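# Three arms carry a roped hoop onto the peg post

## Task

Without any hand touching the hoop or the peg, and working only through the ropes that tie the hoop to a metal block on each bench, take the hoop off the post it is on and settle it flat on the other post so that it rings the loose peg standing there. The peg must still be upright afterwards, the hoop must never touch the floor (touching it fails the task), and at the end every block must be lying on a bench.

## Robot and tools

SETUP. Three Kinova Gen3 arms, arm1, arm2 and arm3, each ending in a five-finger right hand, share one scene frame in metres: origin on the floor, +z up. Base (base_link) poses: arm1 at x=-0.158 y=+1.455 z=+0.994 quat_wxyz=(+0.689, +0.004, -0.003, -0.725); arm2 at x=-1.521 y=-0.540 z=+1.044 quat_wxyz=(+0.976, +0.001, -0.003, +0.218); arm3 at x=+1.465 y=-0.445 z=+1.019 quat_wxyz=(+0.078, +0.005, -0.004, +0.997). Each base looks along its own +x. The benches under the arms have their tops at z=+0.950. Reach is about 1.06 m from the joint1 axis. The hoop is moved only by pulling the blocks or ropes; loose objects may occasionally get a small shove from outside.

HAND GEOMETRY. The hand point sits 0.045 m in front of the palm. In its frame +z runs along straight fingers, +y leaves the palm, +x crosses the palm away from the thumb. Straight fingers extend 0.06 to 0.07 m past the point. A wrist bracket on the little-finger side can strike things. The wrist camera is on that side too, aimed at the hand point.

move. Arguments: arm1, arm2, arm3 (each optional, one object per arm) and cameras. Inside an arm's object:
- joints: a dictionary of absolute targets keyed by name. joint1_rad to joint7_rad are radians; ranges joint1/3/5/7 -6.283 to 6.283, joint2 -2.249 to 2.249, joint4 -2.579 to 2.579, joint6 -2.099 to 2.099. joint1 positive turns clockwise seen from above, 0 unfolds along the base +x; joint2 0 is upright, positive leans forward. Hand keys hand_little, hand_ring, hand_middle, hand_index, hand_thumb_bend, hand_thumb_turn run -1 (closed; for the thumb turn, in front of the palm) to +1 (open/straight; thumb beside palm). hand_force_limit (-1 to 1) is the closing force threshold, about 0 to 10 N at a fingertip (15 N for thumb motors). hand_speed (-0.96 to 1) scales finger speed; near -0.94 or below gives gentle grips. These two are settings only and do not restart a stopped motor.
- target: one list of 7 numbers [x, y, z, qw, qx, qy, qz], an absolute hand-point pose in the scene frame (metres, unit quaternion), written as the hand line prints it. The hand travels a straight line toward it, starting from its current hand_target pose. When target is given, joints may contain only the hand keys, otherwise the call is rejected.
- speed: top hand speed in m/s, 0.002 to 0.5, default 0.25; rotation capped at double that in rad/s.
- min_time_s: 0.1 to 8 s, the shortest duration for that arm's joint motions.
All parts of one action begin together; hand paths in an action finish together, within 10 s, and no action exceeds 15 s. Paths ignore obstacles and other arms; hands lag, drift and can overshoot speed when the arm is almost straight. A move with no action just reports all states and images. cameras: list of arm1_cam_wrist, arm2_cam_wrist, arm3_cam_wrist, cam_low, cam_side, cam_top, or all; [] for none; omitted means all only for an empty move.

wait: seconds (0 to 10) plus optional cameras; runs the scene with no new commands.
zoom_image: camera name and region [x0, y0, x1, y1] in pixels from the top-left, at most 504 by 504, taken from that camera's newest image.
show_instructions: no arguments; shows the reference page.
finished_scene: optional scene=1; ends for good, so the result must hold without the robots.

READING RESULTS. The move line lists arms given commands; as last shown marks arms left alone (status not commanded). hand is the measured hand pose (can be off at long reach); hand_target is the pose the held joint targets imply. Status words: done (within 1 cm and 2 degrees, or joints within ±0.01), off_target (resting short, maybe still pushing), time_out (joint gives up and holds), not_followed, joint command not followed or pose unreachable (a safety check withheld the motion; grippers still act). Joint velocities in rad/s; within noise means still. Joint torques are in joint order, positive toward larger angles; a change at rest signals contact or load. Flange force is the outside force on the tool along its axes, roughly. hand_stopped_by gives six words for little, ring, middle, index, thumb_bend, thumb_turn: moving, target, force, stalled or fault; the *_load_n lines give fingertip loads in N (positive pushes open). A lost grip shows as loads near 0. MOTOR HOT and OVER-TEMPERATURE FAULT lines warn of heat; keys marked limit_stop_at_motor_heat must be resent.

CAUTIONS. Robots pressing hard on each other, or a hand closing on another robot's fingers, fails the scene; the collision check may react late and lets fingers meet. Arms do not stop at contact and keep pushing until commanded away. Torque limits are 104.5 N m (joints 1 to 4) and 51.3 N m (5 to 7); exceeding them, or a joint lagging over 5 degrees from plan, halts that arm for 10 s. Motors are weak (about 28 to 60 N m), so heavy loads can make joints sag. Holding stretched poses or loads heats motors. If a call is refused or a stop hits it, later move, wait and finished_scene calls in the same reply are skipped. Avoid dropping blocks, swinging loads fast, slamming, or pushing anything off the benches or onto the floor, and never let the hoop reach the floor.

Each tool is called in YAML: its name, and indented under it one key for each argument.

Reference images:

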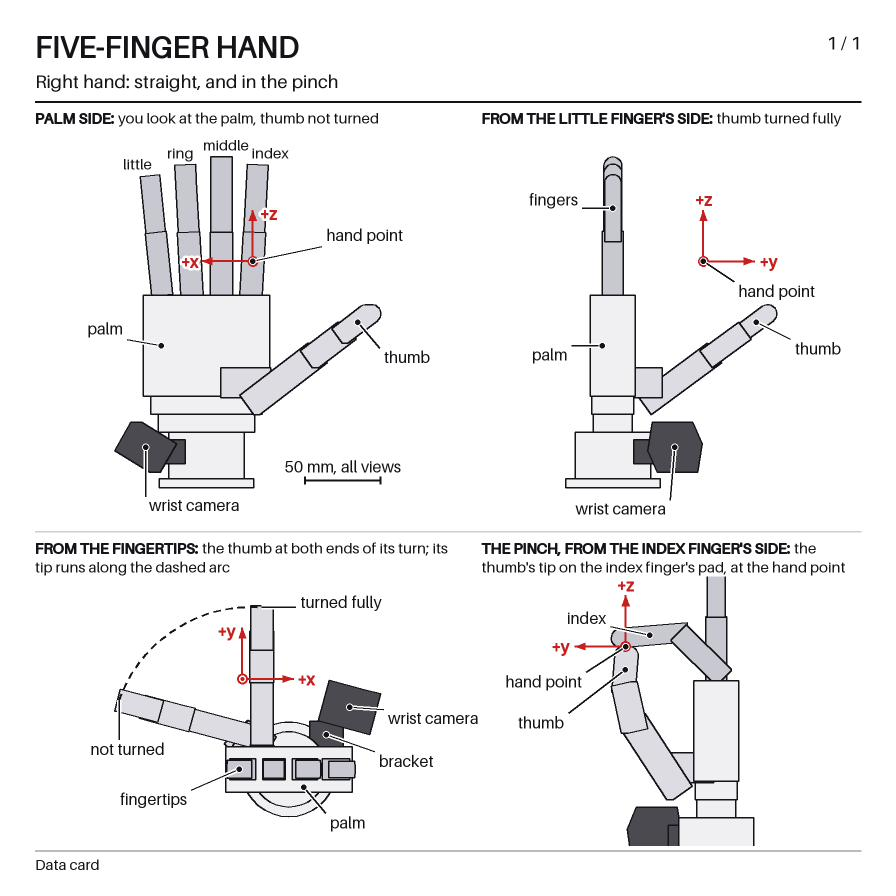

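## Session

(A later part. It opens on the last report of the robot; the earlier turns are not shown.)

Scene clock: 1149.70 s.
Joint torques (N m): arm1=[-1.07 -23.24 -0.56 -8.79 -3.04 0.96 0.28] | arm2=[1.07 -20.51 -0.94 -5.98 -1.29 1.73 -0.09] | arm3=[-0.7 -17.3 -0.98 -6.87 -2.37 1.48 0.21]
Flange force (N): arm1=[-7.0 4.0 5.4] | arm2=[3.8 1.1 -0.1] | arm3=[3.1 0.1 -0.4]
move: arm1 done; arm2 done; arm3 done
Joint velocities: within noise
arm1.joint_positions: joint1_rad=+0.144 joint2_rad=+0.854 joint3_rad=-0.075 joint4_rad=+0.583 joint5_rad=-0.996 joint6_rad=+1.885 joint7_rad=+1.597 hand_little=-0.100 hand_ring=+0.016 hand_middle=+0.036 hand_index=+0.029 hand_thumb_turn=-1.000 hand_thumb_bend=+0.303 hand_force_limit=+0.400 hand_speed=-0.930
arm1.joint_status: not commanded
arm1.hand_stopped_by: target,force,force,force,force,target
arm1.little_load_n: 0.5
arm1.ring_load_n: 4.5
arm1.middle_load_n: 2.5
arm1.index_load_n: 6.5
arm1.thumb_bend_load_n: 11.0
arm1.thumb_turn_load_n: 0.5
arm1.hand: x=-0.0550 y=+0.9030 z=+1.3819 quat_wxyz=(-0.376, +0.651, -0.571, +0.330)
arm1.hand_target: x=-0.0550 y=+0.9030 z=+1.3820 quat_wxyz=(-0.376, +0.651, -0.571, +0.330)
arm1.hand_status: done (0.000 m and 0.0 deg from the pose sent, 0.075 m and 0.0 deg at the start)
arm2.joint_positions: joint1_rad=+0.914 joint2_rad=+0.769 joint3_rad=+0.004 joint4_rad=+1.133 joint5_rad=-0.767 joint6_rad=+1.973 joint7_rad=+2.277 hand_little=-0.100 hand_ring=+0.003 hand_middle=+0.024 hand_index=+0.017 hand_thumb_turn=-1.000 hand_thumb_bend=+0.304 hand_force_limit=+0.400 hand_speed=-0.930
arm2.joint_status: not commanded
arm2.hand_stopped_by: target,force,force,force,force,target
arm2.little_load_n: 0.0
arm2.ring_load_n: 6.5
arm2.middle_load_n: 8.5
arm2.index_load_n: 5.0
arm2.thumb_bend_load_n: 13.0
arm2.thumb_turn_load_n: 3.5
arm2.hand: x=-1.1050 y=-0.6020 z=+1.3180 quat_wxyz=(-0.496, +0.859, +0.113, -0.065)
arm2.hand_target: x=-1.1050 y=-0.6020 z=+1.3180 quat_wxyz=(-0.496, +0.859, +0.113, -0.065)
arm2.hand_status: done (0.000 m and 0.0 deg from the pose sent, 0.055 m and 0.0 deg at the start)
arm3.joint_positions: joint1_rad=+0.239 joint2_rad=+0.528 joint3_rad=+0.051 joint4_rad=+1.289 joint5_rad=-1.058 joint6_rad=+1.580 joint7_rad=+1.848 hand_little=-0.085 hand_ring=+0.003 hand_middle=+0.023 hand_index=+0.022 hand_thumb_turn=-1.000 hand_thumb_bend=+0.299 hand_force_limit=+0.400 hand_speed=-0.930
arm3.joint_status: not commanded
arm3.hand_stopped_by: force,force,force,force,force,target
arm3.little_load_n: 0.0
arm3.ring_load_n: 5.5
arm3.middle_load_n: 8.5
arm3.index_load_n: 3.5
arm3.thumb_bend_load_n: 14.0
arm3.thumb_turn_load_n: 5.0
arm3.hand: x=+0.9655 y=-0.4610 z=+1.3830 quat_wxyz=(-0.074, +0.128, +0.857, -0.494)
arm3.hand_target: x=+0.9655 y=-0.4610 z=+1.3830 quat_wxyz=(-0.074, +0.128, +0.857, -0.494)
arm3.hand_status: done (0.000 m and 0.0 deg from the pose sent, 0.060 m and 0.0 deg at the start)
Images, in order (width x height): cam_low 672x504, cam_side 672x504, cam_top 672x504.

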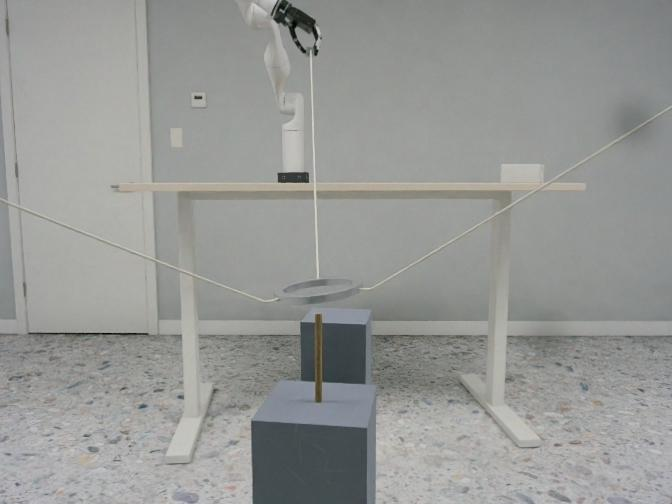

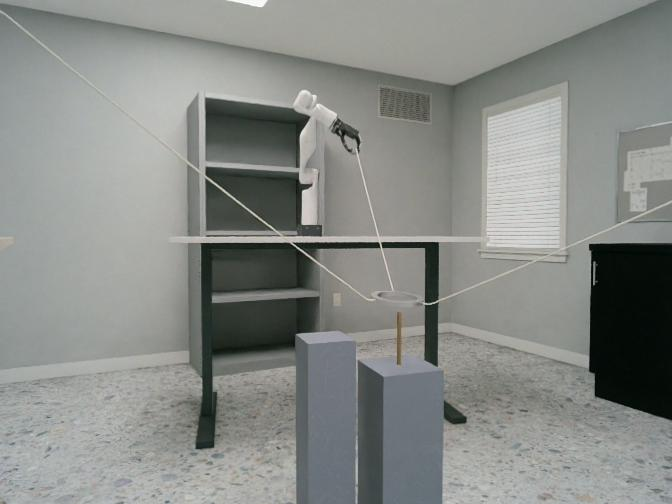

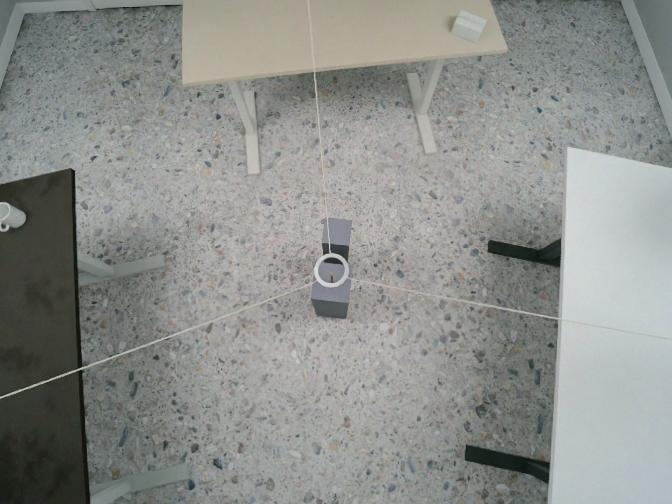

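move:
  arm1: {"target": [-0.055, 0.888, 1.310, -0.3759, 0.6511, -0.5710, 0.3297], "speed": 0.04}
  arm2: {"target": [-1.105, -0.602, 1.244, -0.4957, 0.8586, 0.1130, -0.0653], "speed": 0.04}
  arm3: {"target": [0.9655, -0.461, 1.307, -0.0739, 0.1280, 0.8565, -0.4945], "speed": 0.04}
  cameras: ["cam_low", "cam_side", "cam_top"]

zoom_image:
  camera: "cam_low"
  region: [220, 250, 460, 450]

zoom_image:
  camera: "cam_side"
  region: [260, 240, 460, 400]

zoom_image:
  camera: "cam_top"
  region: [270, 180, 410, 320]

Scene clock: 1171.67 s.
Joint torques (N m): arm1=[-1 -23.81 -0.67 -8.78 -2.94 1.41 0.32] | arm2=[1.07 -20.88 -1.07 -5.41 -1.14 1.95 -0.09] | arm3=[-0.69 -17.57 -1.1 -6.2 -2.16 1.91 0.23]
Flange force (N): arm1=[-5.9 2.9 4.6] | arm2=[3.3 1.2 0.6] | arm3=[3.0 0.2 -0.2]
move: arm1 done; arm2 done; arm3 done
Joint velocities: within noise
arm1.joint_positions: joint1_rad=+0.141 joint2_rad=+0.900 joint3_rad=-0.063 joint4_rad=+0.719 joint5_rad=-0.961 joint6_rad=+1.788 joint7_rad=+1.757 hand_little=-0.100 hand_ring=+0.016 hand_middle=+0.036 hand_index=+0.029 hand_thumb_turn=-1.000 hand_thumb_bend=+0.303 hand_force_limit=+0.400 hand_speed=-0.930
arm1.joint_status: not commanded
arm1.hand_stopped_by: target,force,force,force,force,target
arm1.little_load_n: 0.0
arm1.ring_load_n: 4.5
arm1.middle_load_n: 2.5
arm1.index_load_n: 6.5
arm1.thumb_bend_load_n: 11.0
arm1.thumb_turn_load_n: 0.5
arm1.hand: x=-0.0550 y=+0.8880 z=+1.3100 quat_wxyz=(-0.376, +0.651, -0.571, +0.330)
arm1.hand_target: x=-0.0550 y=+0.8880 z=+1.3100 quat_wxyz=(-0.376, +0.651, -0.571, +0.330)
arm1.hand_status: done (0.000 m and 0.0 deg from the pose sent, 0.073 m and 0.0 deg at the start)
arm2.joint_positions: joint1_rad=+0.913 joint2_rad=+0.846 joint3_rad=+0.007 joint4_rad=+1.233 joint5_rad=-0.727 joint6_rad=+1.845 joint7_rad=+2.406 hand_little=-0.100 hand_ring=+0.003 hand_middle=+0.024 hand_index=+0.017 hand_thumb_turn=-1.000 hand_thumb_bend=+0.304 hand_force_limit=+0.400 hand_speed=-0.930
arm2.joint_status: not commanded
arm2.hand_stopped_by: target,force,force,force,force,target
arm2.little_load_n: 0.0
arm2.ring_load_n: 6.5
arm2.middle_load_n: 8.0
arm2.index_load_n: 5.0
arm2.thumb_bend_load_n: 13.0
arm2.thumb_turn_load_n: 3.0
arm2.hand: x=-1.1050 y=-0.6020 z=+1.2440 quat_wxyz=(-0.496, +0.859, +0.113, -0.065)
arm2.hand_target: x=-1.1050 y=-0.6020 z=+1.2440 quat_wxyz=(-0.496, +0.859, +0.113, -0.065)
arm2.hand_status: done (0.000 m and 0.0 deg from the pose sent, 0.074 m and 0.0 deg at the start)
arm3.joint_positions: joint1_rad=+0.243 joint2_rad=+0.590 joint3_rad=+0.043 joint4_rad=+1.438 joint5_rad=-1.066 joint6_rad=+1.472 joint7_rad=+2.030 hand_little=-0.085 hand_ring=+0.003 hand_middle=+0.023 hand_index=+0.022 hand_thumb_turn=-1.000 hand_thumb_bend=+0.299 hand_force_limit=+0.400 hand_speed=-0.930
arm3.joint_status: not commanded
arm3.hand_stopped_by: force,force,force,force,force,target
arm3.little_load_n: 0.0
arm3.ring_load_n: 5.5
arm3.middle_load_n: 8.5
arm3.index_load_n: 4.0
arm3.thumb_bend_load_n: 14.0
arm3.thumb_turn_load_n: 5.0
arm3.hand: x=+0.9655 y=-0.4610 z=+1.3070 quat_wxyz=(-0.074, +0.128, +0.857, -0.495)
arm3.hand_target: x=+0.9655 y=-0.4610 z=+1.3070 quat_wxyz=(-0.074, +0.128, +0.857, -0.495)
arm3.hand_status: done (0.000 m and 0.0 deg from the pose sent, 0.076 m and 0.0 deg at the start)
Images, in order (width x height): cam_low 672x504, cam_side 672x504, cam_top 672x504.

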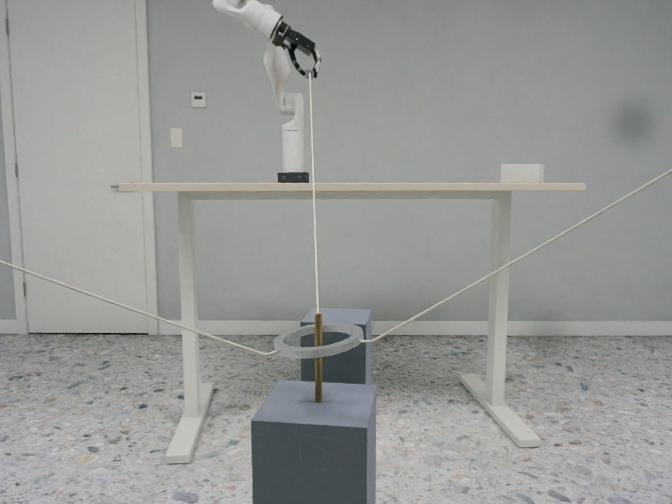

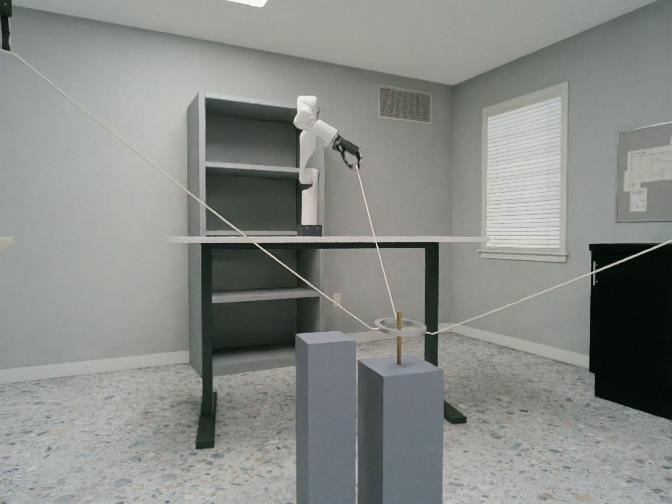

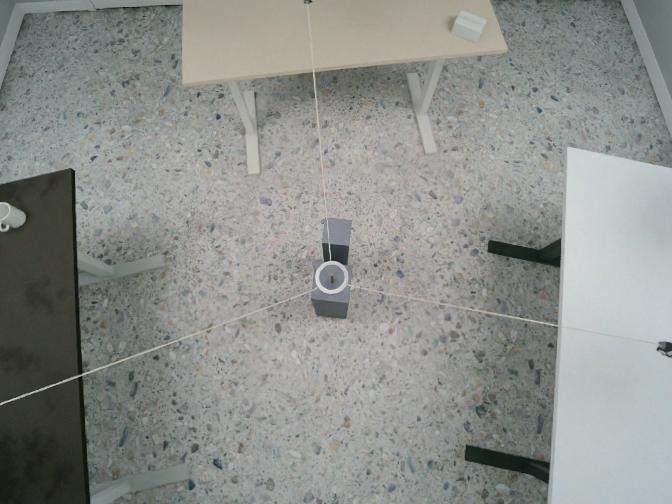

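Scaled by 2.100 from the camera's image (finer frame: 960x720).

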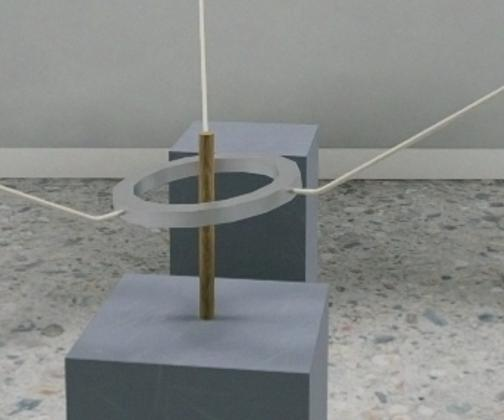

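Scaled by 2.520 from the camera's image (finer frame: 960x720).

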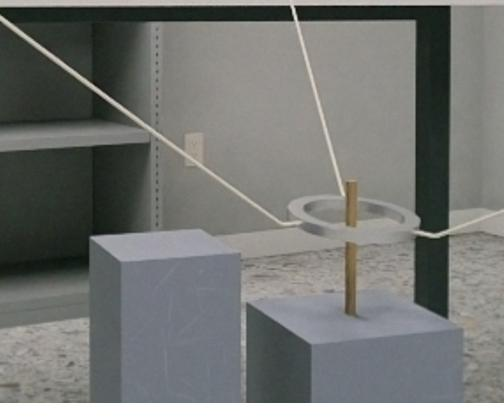

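Scaled by 3.600 from the camera's image (finer frame: 960x720).

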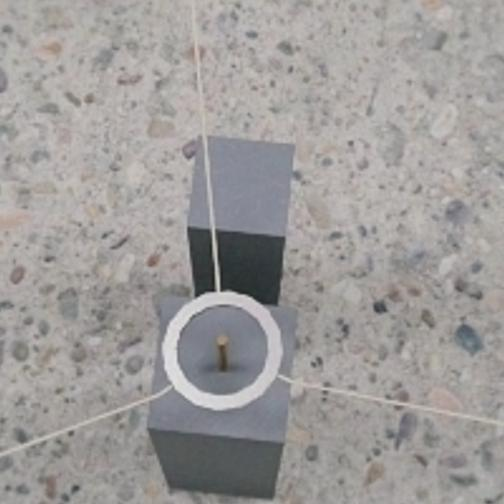

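move:
  arm1: {"target": [-0.055, 0.888, 1.26, -0.3759, 0.6511, -0.5710, 0.3297], "speed": 0.03}
  arm2: {"target": [-1.105, -0.602, 1.194, -0.4957, 0.8586, 0.1130, -0.0653], "speed": 0.03}
  arm3: {"target": [0.9655, -0.461, 1.257, -0.0739, 0.1280, 0.8565, -0.4945], "speed": 0.03}
  cameras: ["cam_low", "cam_side", "cam_top"]

zoom_image:
  camera: "cam_low"
  region: [220, 250, 460, 450]

zoom_image:
  camera: "cam_side"
  region: [320, 280, 480, 400]

zoom_image:
  camera: "cam_top"
  region: [270, 210, 390, 330]

Scene clock: 1200.63 s.
Joint torques (N m): arm1=[-1 -23.87 -0.69 -8.49 -2.89 1.65 0.3] | arm2=[1.07 -21.17 -1.07 -4.84 -0.98 2.05 -0.08] | arm3=[-0.71 -17.91 -1.23 -5.53 -1.9 2.15 0.2]
Flange force (N): arm1=[-4.6 2.3 3.6] | arm2=[3.4 1.4 0.5] | arm3=[3.4 0.4 -0.2]
move: arm1 done; arm2 done; arm3 done
Joint velocities: within noise
arm1.joint_positions: joint1_rad=+0.142 joint2_rad=+0.920 joint3_rad=-0.058 joint4_rad=+0.837 joint5_rad=-0.942 joint6_rad=+1.712 joint7_rad=+1.875 hand_little=-0.100 hand_ring=+0.016 hand_middle=+0.036 hand_index=+0.029 hand_thumb_turn=-1.000 hand_thumb_bend=+0.303 hand_force_limit=+0.400 hand_speed=-0.930
arm1.joint_status: not commanded
arm1.hand_stopped_by: target,force,force,force,force,target
arm1.little_load_n: 0.5
arm1.ring_load_n: 4.5
arm1.middle_load_n: 2.5
arm1.index_load_n: 7.0
arm1.thumb_bend_load_n: 11.0
arm1.thumb_turn_load_n: 0.5
arm1.hand: x=-0.0550 y=+0.8880 z=+1.2600 quat_wxyz=(-0.376, +0.651, -0.571, +0.330)
arm1.hand_target: x=-0.0550 y=+0.8880 z=+1.2600 quat_wxyz=(-0.376, +0.651, -0.571, +0.330)
arm1.hand_status: done (0.000 m and 0.0 deg from the pose sent, 0.050 m and 0.0 deg at the start)
arm2.joint_positions: joint1_rad=+0.912 joint2_rad=+0.912 joint3_rad=+0.008 joint4_rad=+1.274 joint5_rad=-0.711 joint6_rad=+1.764 joint7_rad=+2.479 hand_little=-0.100 hand_ring=+0.003 hand_middle=+0.024 hand_index=+0.017 hand_thumb_turn=-1.000 hand_thumb_bend=+0.304 hand_force_limit=+0.400 hand_speed=-0.930
arm2.joint_status: not commanded
arm2.hand_stopped_by: target,force,force,force,force,target
arm2.little_load_n: 0.0
arm2.ring_load_n: 6.0
arm2.middle_load_n: 8.0
arm2.index_load_n: 5.0
arm2.thumb_bend_load_n: 13.0
arm2.thumb_turn_load_n: 3.0
arm2.hand: x=-1.1050 y=-0.6020 z=+1.1940 quat_wxyz=(-0.496, +0.859, +0.113, -0.065)
arm2.hand_target: x=-1.1050 y=-0.6020 z=+1.1940 quat_wxyz=(-0.496, +0.859, +0.113, -0.065)
arm2.hand_status: done (0.000 m and 0.0 deg from the pose sent, 0.050 m and 0.0 deg at the start)
arm3.joint_positions: joint1_rad=+0.247 joint2_rad=+0.649 joint3_rad=+0.035 joint4_rad=+1.511 joint5_rad=-1.081 joint6_rad=+1.405 joint7_rad=+2.144 hand_little=-0.085 hand_ring=+0.003 hand_middle=+0.023 hand_index=+0.022 hand_thumb_turn=-1.000 hand_thumb_bend=+0.299 hand_force_limit=+0.400 hand_speed=-0.930
arm3.joint_status: not commanded
arm3.hand_stopped_by: force,force,force,force,force,target
arm3.little_load_n: 0.0
arm3.ring_load_n: 5.5
arm3.middle_load_n: 8.5
arm3.index_load_n: 4.0
arm3.thumb_bend_load_n: 14.0
arm3.thumb_turn_load_n: 5.0
arm3.hand: x=+0.9655 y=-0.4610 z=+1.2570 quat_wxyz=(-0.074, +0.128, +0.857, -0.495)
arm3.hand_target: x=+0.9655 y=-0.4610 z=+1.2570 quat_wxyz=(-0.074, +0.128, +0.857, -0.495)
arm3.hand_status: done (0.000 m and 0.0 deg from the pose sent, 0.050 m and 0.0 deg at the start)
Images, in order (width x height): cam_low 672x504, cam_side 672x504, cam_top 672x504.

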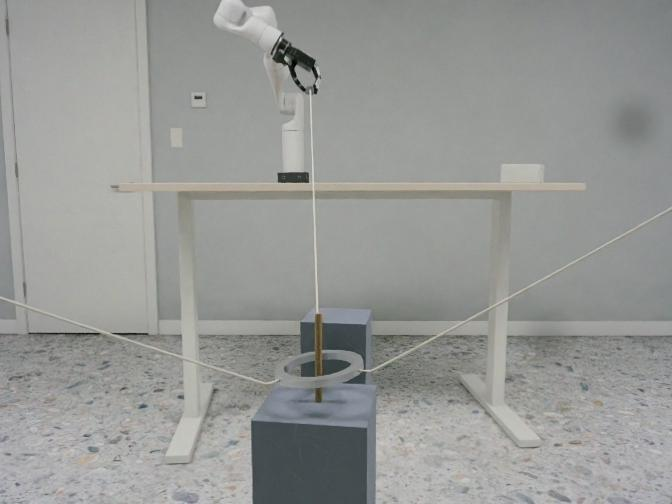

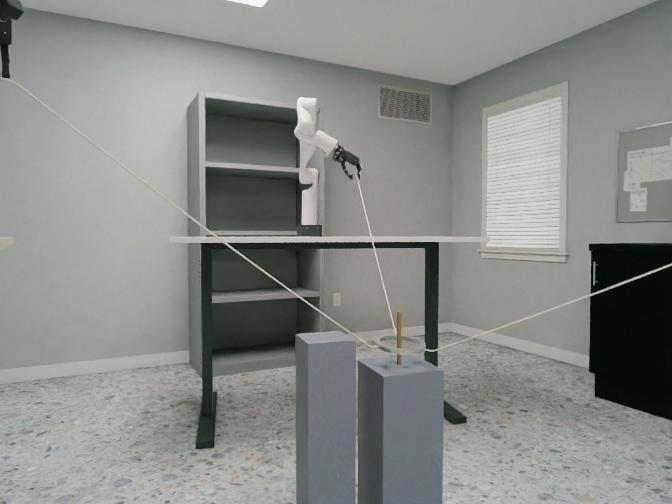

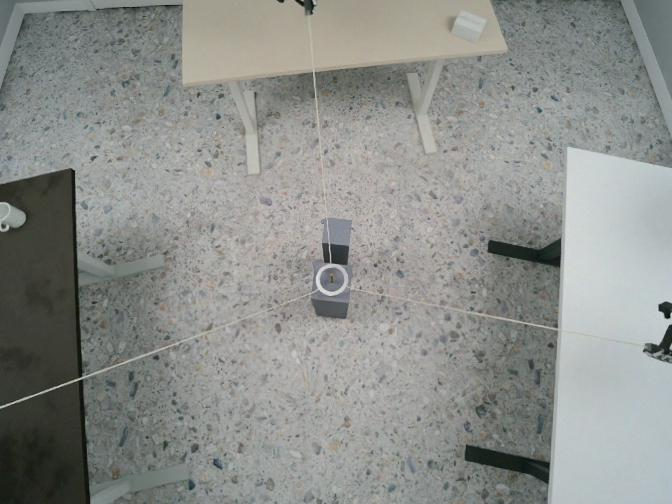

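Scaled by 2.100 from the camera's image (finer frame: 960x720).

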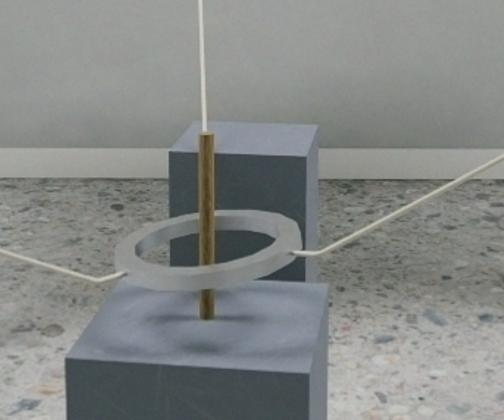

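Scaled by 3.150 from the camera's image (finer frame: 960x720).

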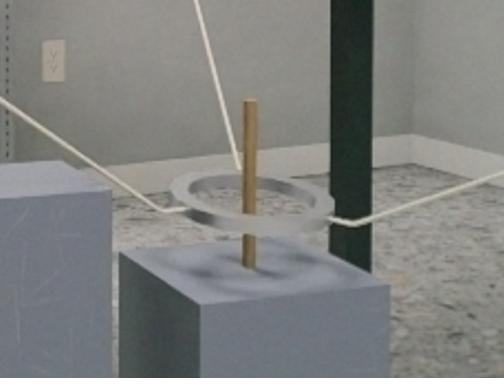

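Scaled by 4.200 from the camera's image (finer frame: 960x720).

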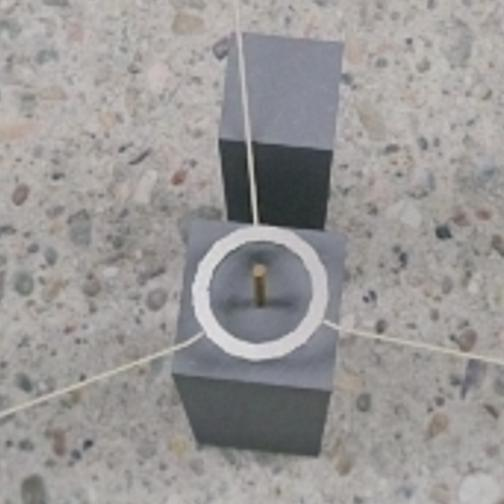

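move:
  arm1: {"target": [-0.055, 0.888, 1.195, -0.3759, 0.6511, -0.5710, 0.3297], "speed": 0.025}
  arm2: {"target": [-1.105, -0.602, 1.129, -0.4957, 0.8586, 0.1130, -0.0653], "speed": 0.025}
  arm3: {"target": [0.9655, -0.461, 1.192, -0.0739, 0.1280, 0.8565, -0.4945], "speed": 0.025}
  cameras: ["cam_low", "cam_side", "cam_top"]

zoom_image:
  camera: "cam_low"
  region: [220, 250, 460, 450]

zoom_image:
  camera: "cam_side"
  region: [320, 280, 480, 400]

zoom_image:
  camera: "cam_top"
  region: [270, 210, 390, 330]

Scene clock: 1211.67 s.
Joint torques (N m): arm1=[-0.98 -23.81 -0.6 -8.16 -2.63 1.68 0.34] | arm2=[0.81 -21.46 -1.25 -4.35 -1.04 1.89 -0.07] | arm3=[-0.46 -18.19 -1.16 -4.91 -1.63 2.05 0.26]
Flange force (N): arm1=[-4.9 1.4 3.0] | arm2=[2.3 1.2 0.2] | arm3=[2.6 0.0 -0.3]
move: arm1 done; arm2 done; arm3 done
Joint velocities: within noise
arm1.joint_positions: joint1_rad=+0.145 joint2_rad=+0.973 joint3_rad=-0.056 joint4_rad=+0.939 joint5_rad=-0.928 joint6_rad=+1.625 joint7_rad=+2.003 hand_little=-0.100 hand_ring=+0.016 hand_middle=+0.036 hand_index=+0.029 hand_thumb_turn=-1.000 hand_thumb_bend=+0.303 hand_force_limit=+0.400 hand_speed=-0.930
arm1.joint_status: not commanded
arm1.hand_stopped_by: target,force,force,force,force,target
arm1.little_load_n: 0.0
arm1.ring_load_n: 4.5
arm1.middle_load_n: 2.5
arm1.index_load_n: 7.5
arm1.thumb_bend_load_n: 11.0
arm1.thumb_turn_load_n: 1.0
arm1.hand: x=-0.0550 y=+0.8880 z=+1.1950 quat_wxyz=(-0.376, +0.651, -0.571, +0.330)
arm1.hand_target: x=-0.0550 y=+0.8880 z=+1.1950 quat_wxyz=(-0.376, +0.651, -0.571, +0.330)
arm1.hand_status: done (0.000 m and 0.0 deg from the pose sent, 0.065 m and 0.0 deg at the start)
arm2.joint_positions: joint1_rad=+0.913 joint2_rad=+1.013 joint3_rad=+0.008 joint4_rad=+1.297 joint5_rad=-0.699 joint6_rad=+1.670 joint7_rad=+2.560 hand_little=-0.100 hand_ring=+0.003 hand_middle=+0.024 hand_index=+0.017 hand_thumb_turn=-1.000 hand_thumb_bend=+0.304 hand_force_limit=+0.400 hand_speed=-0.930
arm2.joint_status: not commanded
arm2.hand_stopped_by: target,force,force,force,force,target
arm2.little_load_n: 0.0
arm2.ring_load_n: 6.0
arm2.middle_load_n: 8.0
arm2.index_load_n: 5.5
arm2.thumb_bend_load_n: 13.0
arm2.thumb_turn_load_n: 4.0
arm2.hand: x=-1.1050 y=-0.6020 z=+1.1290 quat_wxyz=(-0.496, +0.859, +0.113, -0.065)
arm2.hand_target: x=-1.1050 y=-0.6020 z=+1.1290 quat_wxyz=(-0.496, +0.859, +0.113, -0.065)
arm2.hand_status: done (0.000 m and 0.0 deg from the pose sent, 0.065 m and 0.0 deg at the start)
arm3.joint_positions: joint1_rad=+0.255 joint2_rad=+0.743 joint3_rad=+0.022 joint4_rad=+1.576 joint5_rad=-1.107 joint6_rad=+1.325 joint7_rad=+2.286 hand_little=-0.085 hand_ring=+0.003 hand_middle=+0.023 hand_index=+0.022 hand_thumb_turn=-1.000 hand_thumb_bend=+0.299 hand_force_limit=+0.400 hand_speed=-0.930
arm3.joint_status: not commanded
arm3.hand_stopped_by: force,force,force,force,force,target
arm3.little_load_n: 0.0
arm3.ring_load_n: 5.0
arm3.middle_load_n: 8.0
arm3.index_load_n: 4.5
arm3.thumb_bend_load_n: 14.0
arm3.thumb_turn_load_n: 5.5
arm3.hand: x=+0.9655 y=-0.4610 z=+1.1920 quat_wxyz=(-0.074, +0.128, +0.857, -0.494)
arm3.hand_target: x=+0.9655 y=-0.4610 z=+1.1920 quat_wxyz=(-0.074, +0.128, +0.857, -0.494)
arm3.hand_status: done (0.000 m and 0.0 deg from the pose sent, 0.065 m and 0.0 deg at the start)
Images, in order (width x height): cam_low 672x504, cam_side 672x504, cam_top 672x504.

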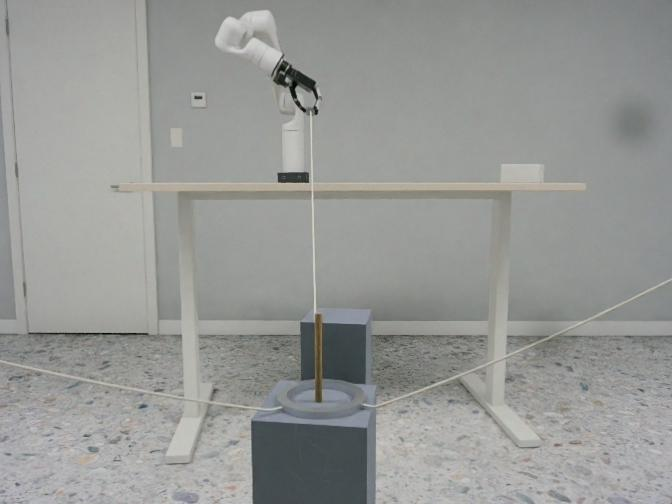

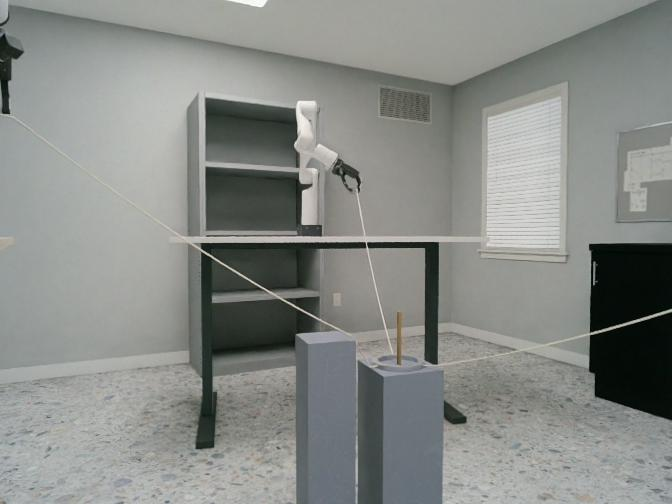

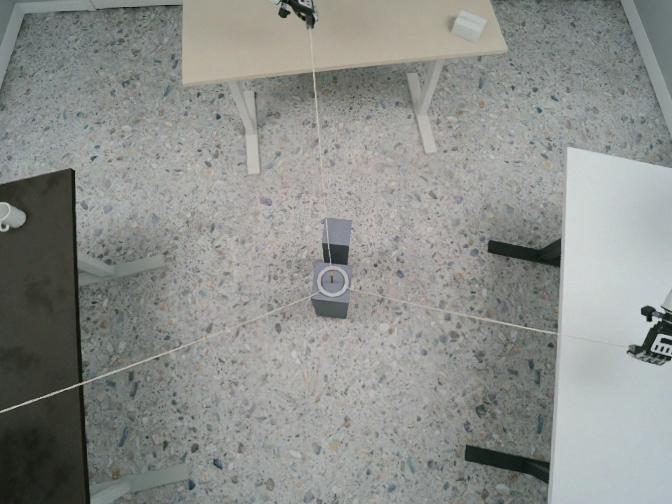

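Scaled by 2.100 from the camera's image (finer frame: 960x720).

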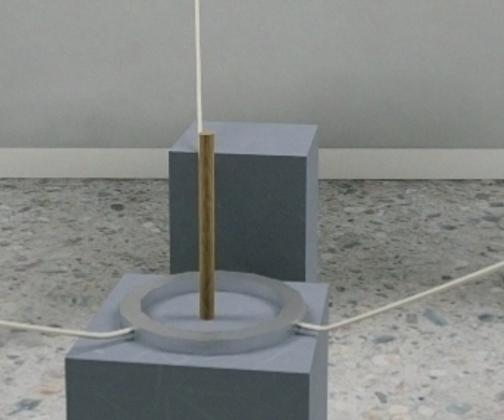

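Scaled by 3.150 from the camera's image (finer frame: 960x720).

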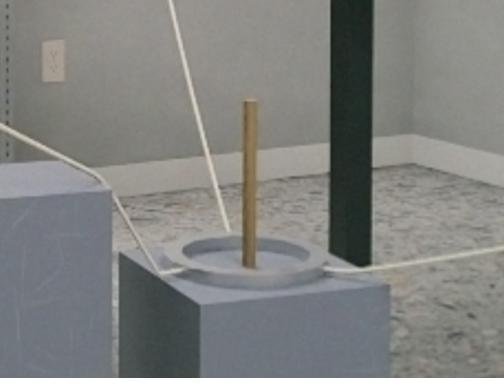

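Scaled by 4.200 from the camera's image (finer frame: 960x720).

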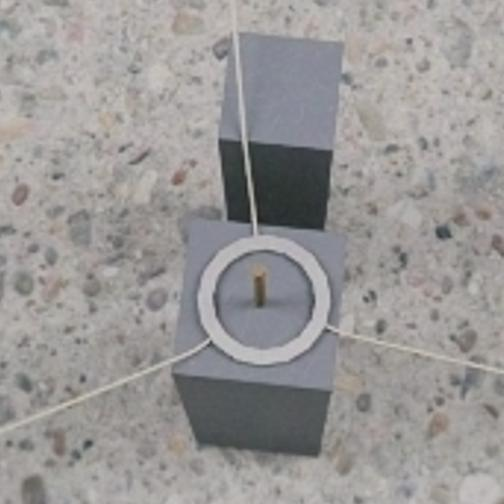

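move:
  cameras: ["cam_low","cam_side","cam_top"]

Scene clock: 1228.00 s.
Joint torques (N m): arm1=[-1.02 -23.73 -0.68 -8.25 -2.67 1.7 0.31] | arm2=[0.83 -21.42 -1.25 -4.34 -1.04 1.89 -0.06] | arm3=[-0.43 -18.1 -1.19 -4.91 -1.65 2.04 0.26]
Flange force (N): arm1=[-5.8 1.4 3.2] | arm2=[2.4 1.1 0.2] | arm3=[2.5 -0.1 -0.4]
Joint velocities: within noise
arm1.joint_positions: joint1_rad=+0.145 joint2_rad=+0.973 joint3_rad=-0.056 joint4_rad=+0.939 joint5_rad=-0.928 joint6_rad=+1.625 joint7_rad=+2.003 hand_little=-0.100 hand_ring=+0.016 hand_middle=+0.036 hand_index=+0.029 hand_thumb_turn=-1.000 hand_thumb_bend=+0.303 hand_force_limit=+0.400 hand_speed=-0.930
arm1.joint_status: not commanded
arm1.hand_stopped_by: target,force,force,force,force,target
arm1.little_load_n: 0.0
arm1.ring_load_n: 4.0
arm1.middle_load_n: 2.5
arm1.index_load_n: 7.0
arm1.thumb_bend_load_n: 11.0
arm1.thumb_turn_load_n: 1.0
arm1.hand: x=-0.0550 y=+0.8880 z=+1.1950 quat_wxyz=(-0.376, +0.651, -0.571, +0.330) (m; scene frame)
arm1.hand_target: x=-0.0550 y=+0.8880 z=+1.1950 quat_wxyz=(-0.376, +0.651, -0.571, +0.330) (m; scene frame)
arm1.hand_status: done (0.000 m and 0.0 deg from the pose sent, 0.065 m and 0.0 deg at the start)
arm2.joint_positions: joint1_rad=+0.913 joint2_rad=+1.013 joint3_rad=+0.008 joint4_rad=+1.297 joint5_rad=-0.699 joint6_rad=+1.670 joint7_rad=+2.560 hand_little=-0.100 hand_ring=+0.003 hand_middle=+0.024 hand_index=+0.017 hand_thumb_turn=-1.000 hand_thumb_bend=+0.304 hand_force_limit=+0.400 hand_speed=-0.930
arm2.joint_status: not commanded
arm2.hand_stopped_by: target,force,force,force,force,target
arm2.little_load_n: 0.0
arm2.ring_load_n: 6.0
arm2.middle_load_n: 8.0
arm2.index_load_n: 5.5
arm2.thumb_bend_load_n: 13.0
arm2.thumb_turn_load_n: 3.5
arm2.hand: x=-1.1050 y=-0.6020 z=+1.1290 quat_wxyz=(-0.496, +0.859, +0.113, -0.065) (m; scene frame)
arm2.hand_target: x=-1.1050 y=-0.6020 z=+1.1290 quat_wxyz=(-0.496, +0.859, +0.113, -0.065) (m; scene frame)
arm2.hand_status: done (0.000 m and 0.0 deg from the pose sent, 0.065 m and 0.0 deg at the start)
arm3.joint_positions: joint1_rad=+0.255 joint2_rad=+0.743 joint3_rad=+0.022 joint4_rad=+1.576 joint5_rad=-1.107 joint6_rad=+1.325 joint7_rad=+2.286 hand_little=-0.085 hand_ring=+0.003 hand_middle=+0.023 hand_index=+0.022 hand_thumb_turn=-1.000 hand_thumb_bend=+0.299 hand_force_limit=+0.400 hand_speed=-0.930
arm3.joint_status: not commanded
arm3.hand_stopped_by: force,force,force,force,force,target
arm3.little_load_n: 0.0
arm3.ring_load_n: 5.0
arm3.middle_load_n: 8.5
arm3.index_load_n: 4.5
arm3.thumb_bend_load_n: 14.0
arm3.thumb_turn_load_n: 5.5
arm3.hand: x=+0.9655 y=-0.4610 z=+1.1920 quat_wxyz=(-0.074, +0.128, +0.857, -0.494) (m; scene frame)
arm3.hand_target: x=+0.9655 y=-0.4610 z=+1.1920 quat_wxyz=(-0.074, +0.128, +0.857, -0.494) (m; scene frame)
arm3.hand_status: done (0.000 m and 0.0 deg from the pose sent, 0.065 m and 0.0 deg at the start)
pictures: cam_low, cam_side, cam_top
Images, in order (width x height): cam_low 672x504, cam_side 672x504, cam_top 672x504.

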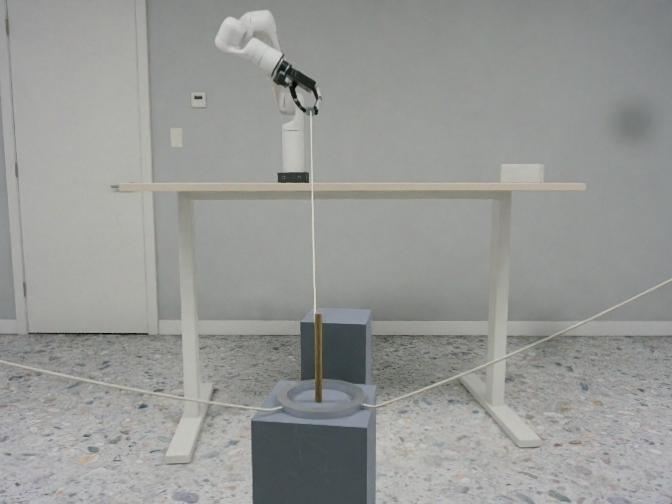

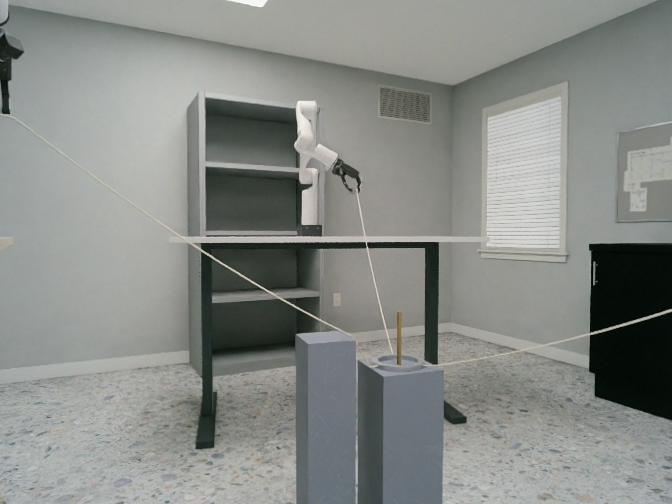

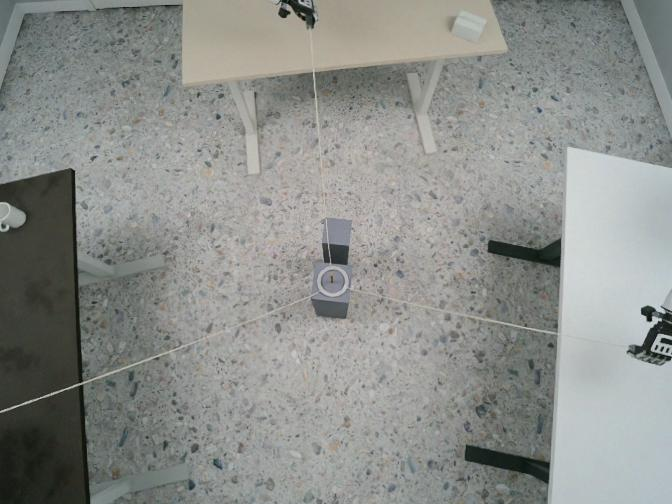

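move:
  arm1: {"target": [-0.05, 0.912, 1.02, -0.3759, 0.6511, -0.5710, 0.3297], "speed": 0.05}
  arm2: {"target": [-0.965, -0.515, 1.02, -0.4957, 0.8586, 0.1130, -0.0653], "speed": 0.05}
  arm3: {"target": [0.905, -0.422, 1.02, -0.0739, 0.1280, 0.8565, -0.4945], "speed": 0.05}
  cameras: ["all"]

Scene clock: 1240.43 s.
Joint torques (N m): arm1=[-0.85 -23.71 -0.93 -6.44 -2.25 2.22 0.4] | arm2=[0.79 -25.34 -2.08 -5.72 -1.58 1.43 -0.04] | arm3=[-0.41 -21.74 -1.61 -4.06 -1.38 2.21 0.27]
Flange force (N): arm1=[-4.5 -0.1 2.1] | arm2=[2.8 1.4 0.1] | arm3=[2.9 0.5 -0.2]
move: arm1 done; arm2 done; arm3 done
Joint velocities: within noise
arm1.joint_positions: joint1_rad=+0.155 joint2_rad=+1.164 joint3_rad=-0.068 joint4_rad=+1.139 joint5_rad=-0.926 joint6_rad=+1.393 joint7_rad=+2.318 hand_little=-0.100 hand_ring=+0.016 hand_middle=+0.036 hand_index=+0.029 hand_thumb_turn=-1.000 hand_thumb_bend=+0.303 hand_force_limit=+0.400 hand_speed=-0.930
arm1.joint_status: not commanded
arm1.hand_stopped_by: target,force,force,force,force,target
arm1.little_load_n: 0.0
arm1.ring_load_n: 4.5
arm1.middle_load_n: 2.5
arm1.index_load_n: 7.5
arm1.thumb_bend_load_n: 10.5
arm1.thumb_turn_load_n: 1.0
arm1.hand: x=-0.0500 y=+0.9120 z=+1.0200 quat_wxyz=(-0.376, +0.651, -0.571, +0.330)
arm1.hand_target: x=-0.0500 y=+0.9120 z=+1.0200 quat_wxyz=(-0.376, +0.651, -0.571, +0.330)
arm1.hand_status: done (0.000 m and 0.0 deg from the pose sent, 0.177 m and 0.0 deg at the start)
arm2.joint_positions: joint1_rad=+0.721 joint2_rad=+1.411 joint3_rad=-0.038 joint4_rad=+0.713 joint5_rad=-0.813 joint6_rad=+1.673 joint7_rad=+2.297 hand_little=-0.100 hand_ring=+0.003 hand_middle=+0.024 hand_index=+0.017 hand_thumb_turn=-1.000 hand_thumb_bend=+0.304 hand_force_limit=+0.400 hand_speed=-0.930
arm2.joint_status: not commanded
arm2.hand_stopped_by: target,force,force,force,force,target
arm2.little_load_n: 0.0
arm2.ring_load_n: 5.5
arm2.middle_load_n: 8.0
arm2.index_load_n: 5.5
arm2.thumb_bend_load_n: 12.5
arm2.thumb_turn_load_n: 4.0
arm2.hand: x=-0.9650 y=-0.5150 z=+1.0200 quat_wxyz=(-0.496, +0.859, +0.113, -0.065)
arm2.hand_target: x=-0.9650 y=-0.5150 z=+1.0200 quat_wxyz=(-0.496, +0.859, +0.113, -0.065)
arm2.hand_status: done (0.000 m and 0.0 deg from the pose sent, 0.198 m and 0.0 deg at the start)
arm3.joint_positions: joint1_rad=+0.279 joint2_rad=+1.163 joint3_rad=+0.013 joint4_rad=+1.295 joint5_rad=-1.132 joint6_rad=+1.271 joint7_rad=+2.419 hand_little=-0.085 hand_ring=+0.003 hand_middle=+0.023 hand_index=+0.022 hand_thumb_turn=-1.000 hand_thumb_bend=+0.299 hand_force_limit=+0.400 hand_speed=-0.930
arm3.joint_status: not commanded
arm3.hand_stopped_by: force,force,force,force,force,target
arm3.little_load_n: 0.0
arm3.ring_load_n: 5.0
arm3.middle_load_n: 8.5
arm3.index_load_n: 4.5
arm3.thumb_bend_load_n: 13.5
arm3.thumb_turn_load_n: 5.0
arm3.hand: x=+0.9050 y=-0.4220 z=+1.0200 quat_wxyz=(-0.074, +0.128, +0.857, -0.495)
arm3.hand_target: x=+0.9050 y=-0.4220 z=+1.0200 quat_wxyz=(-0.074, +0.128, +0.857, -0.495)
arm3.hand_status: done (0.000 m and 0.0 deg from the pose sent, 0.186 m and 0.0 deg at the start)
pictures: arm1_cam_wrist, arm2_cam_wrist, arm3_cam_wrist, cam_low, cam_side, cam_top
Images, in order (width x height): arm1_cam_wrist 672x504, arm2_cam_wrist 672x504, arm3_cam_wrist 672x504, cam_low 672x504, cam_side 672x504, cam_top 672x504.

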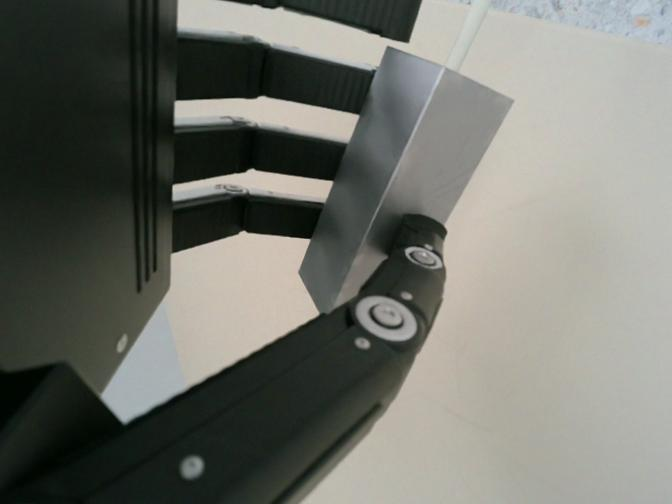

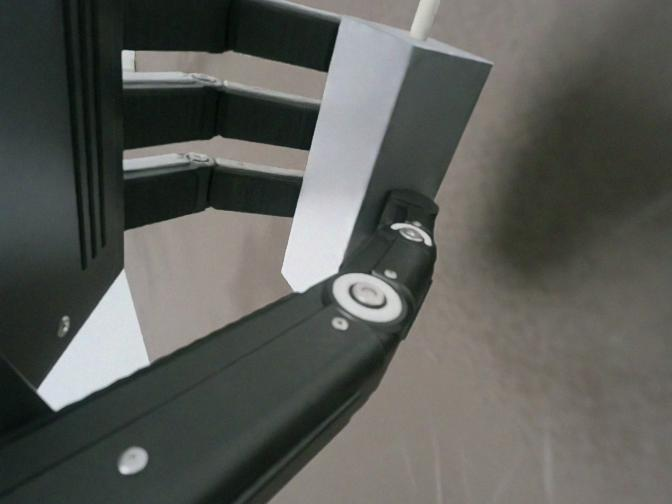

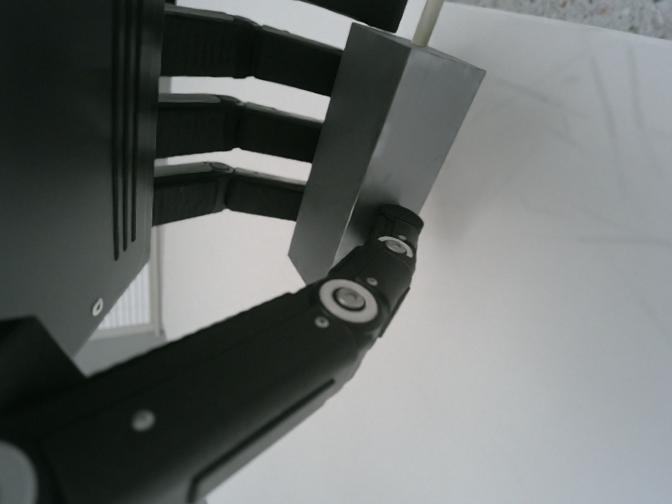

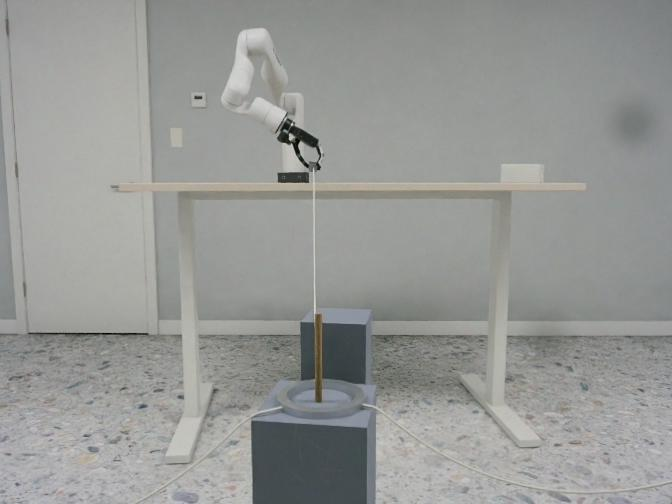

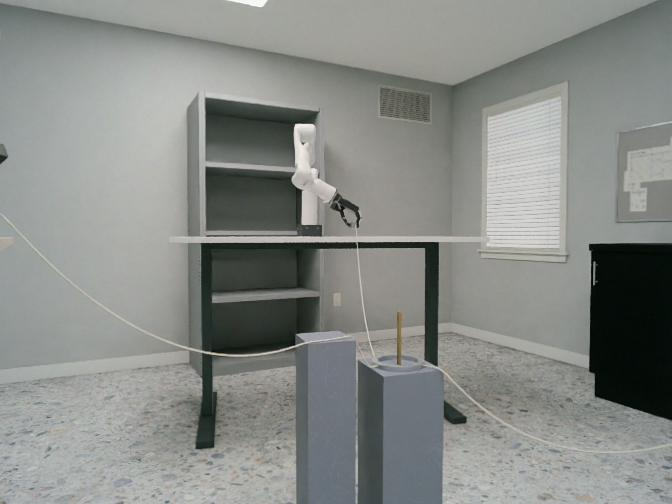

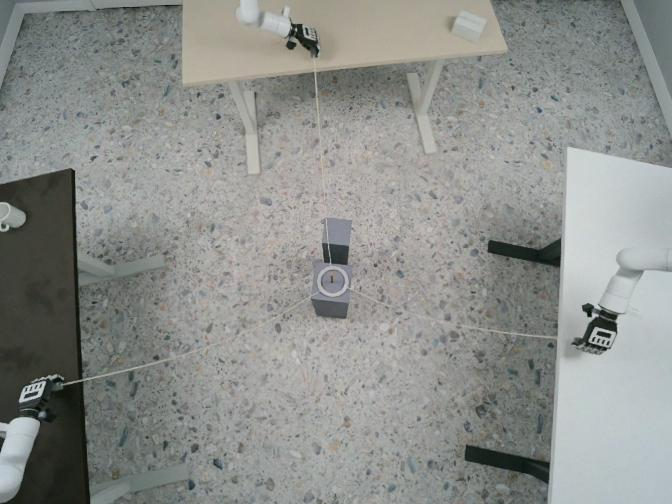

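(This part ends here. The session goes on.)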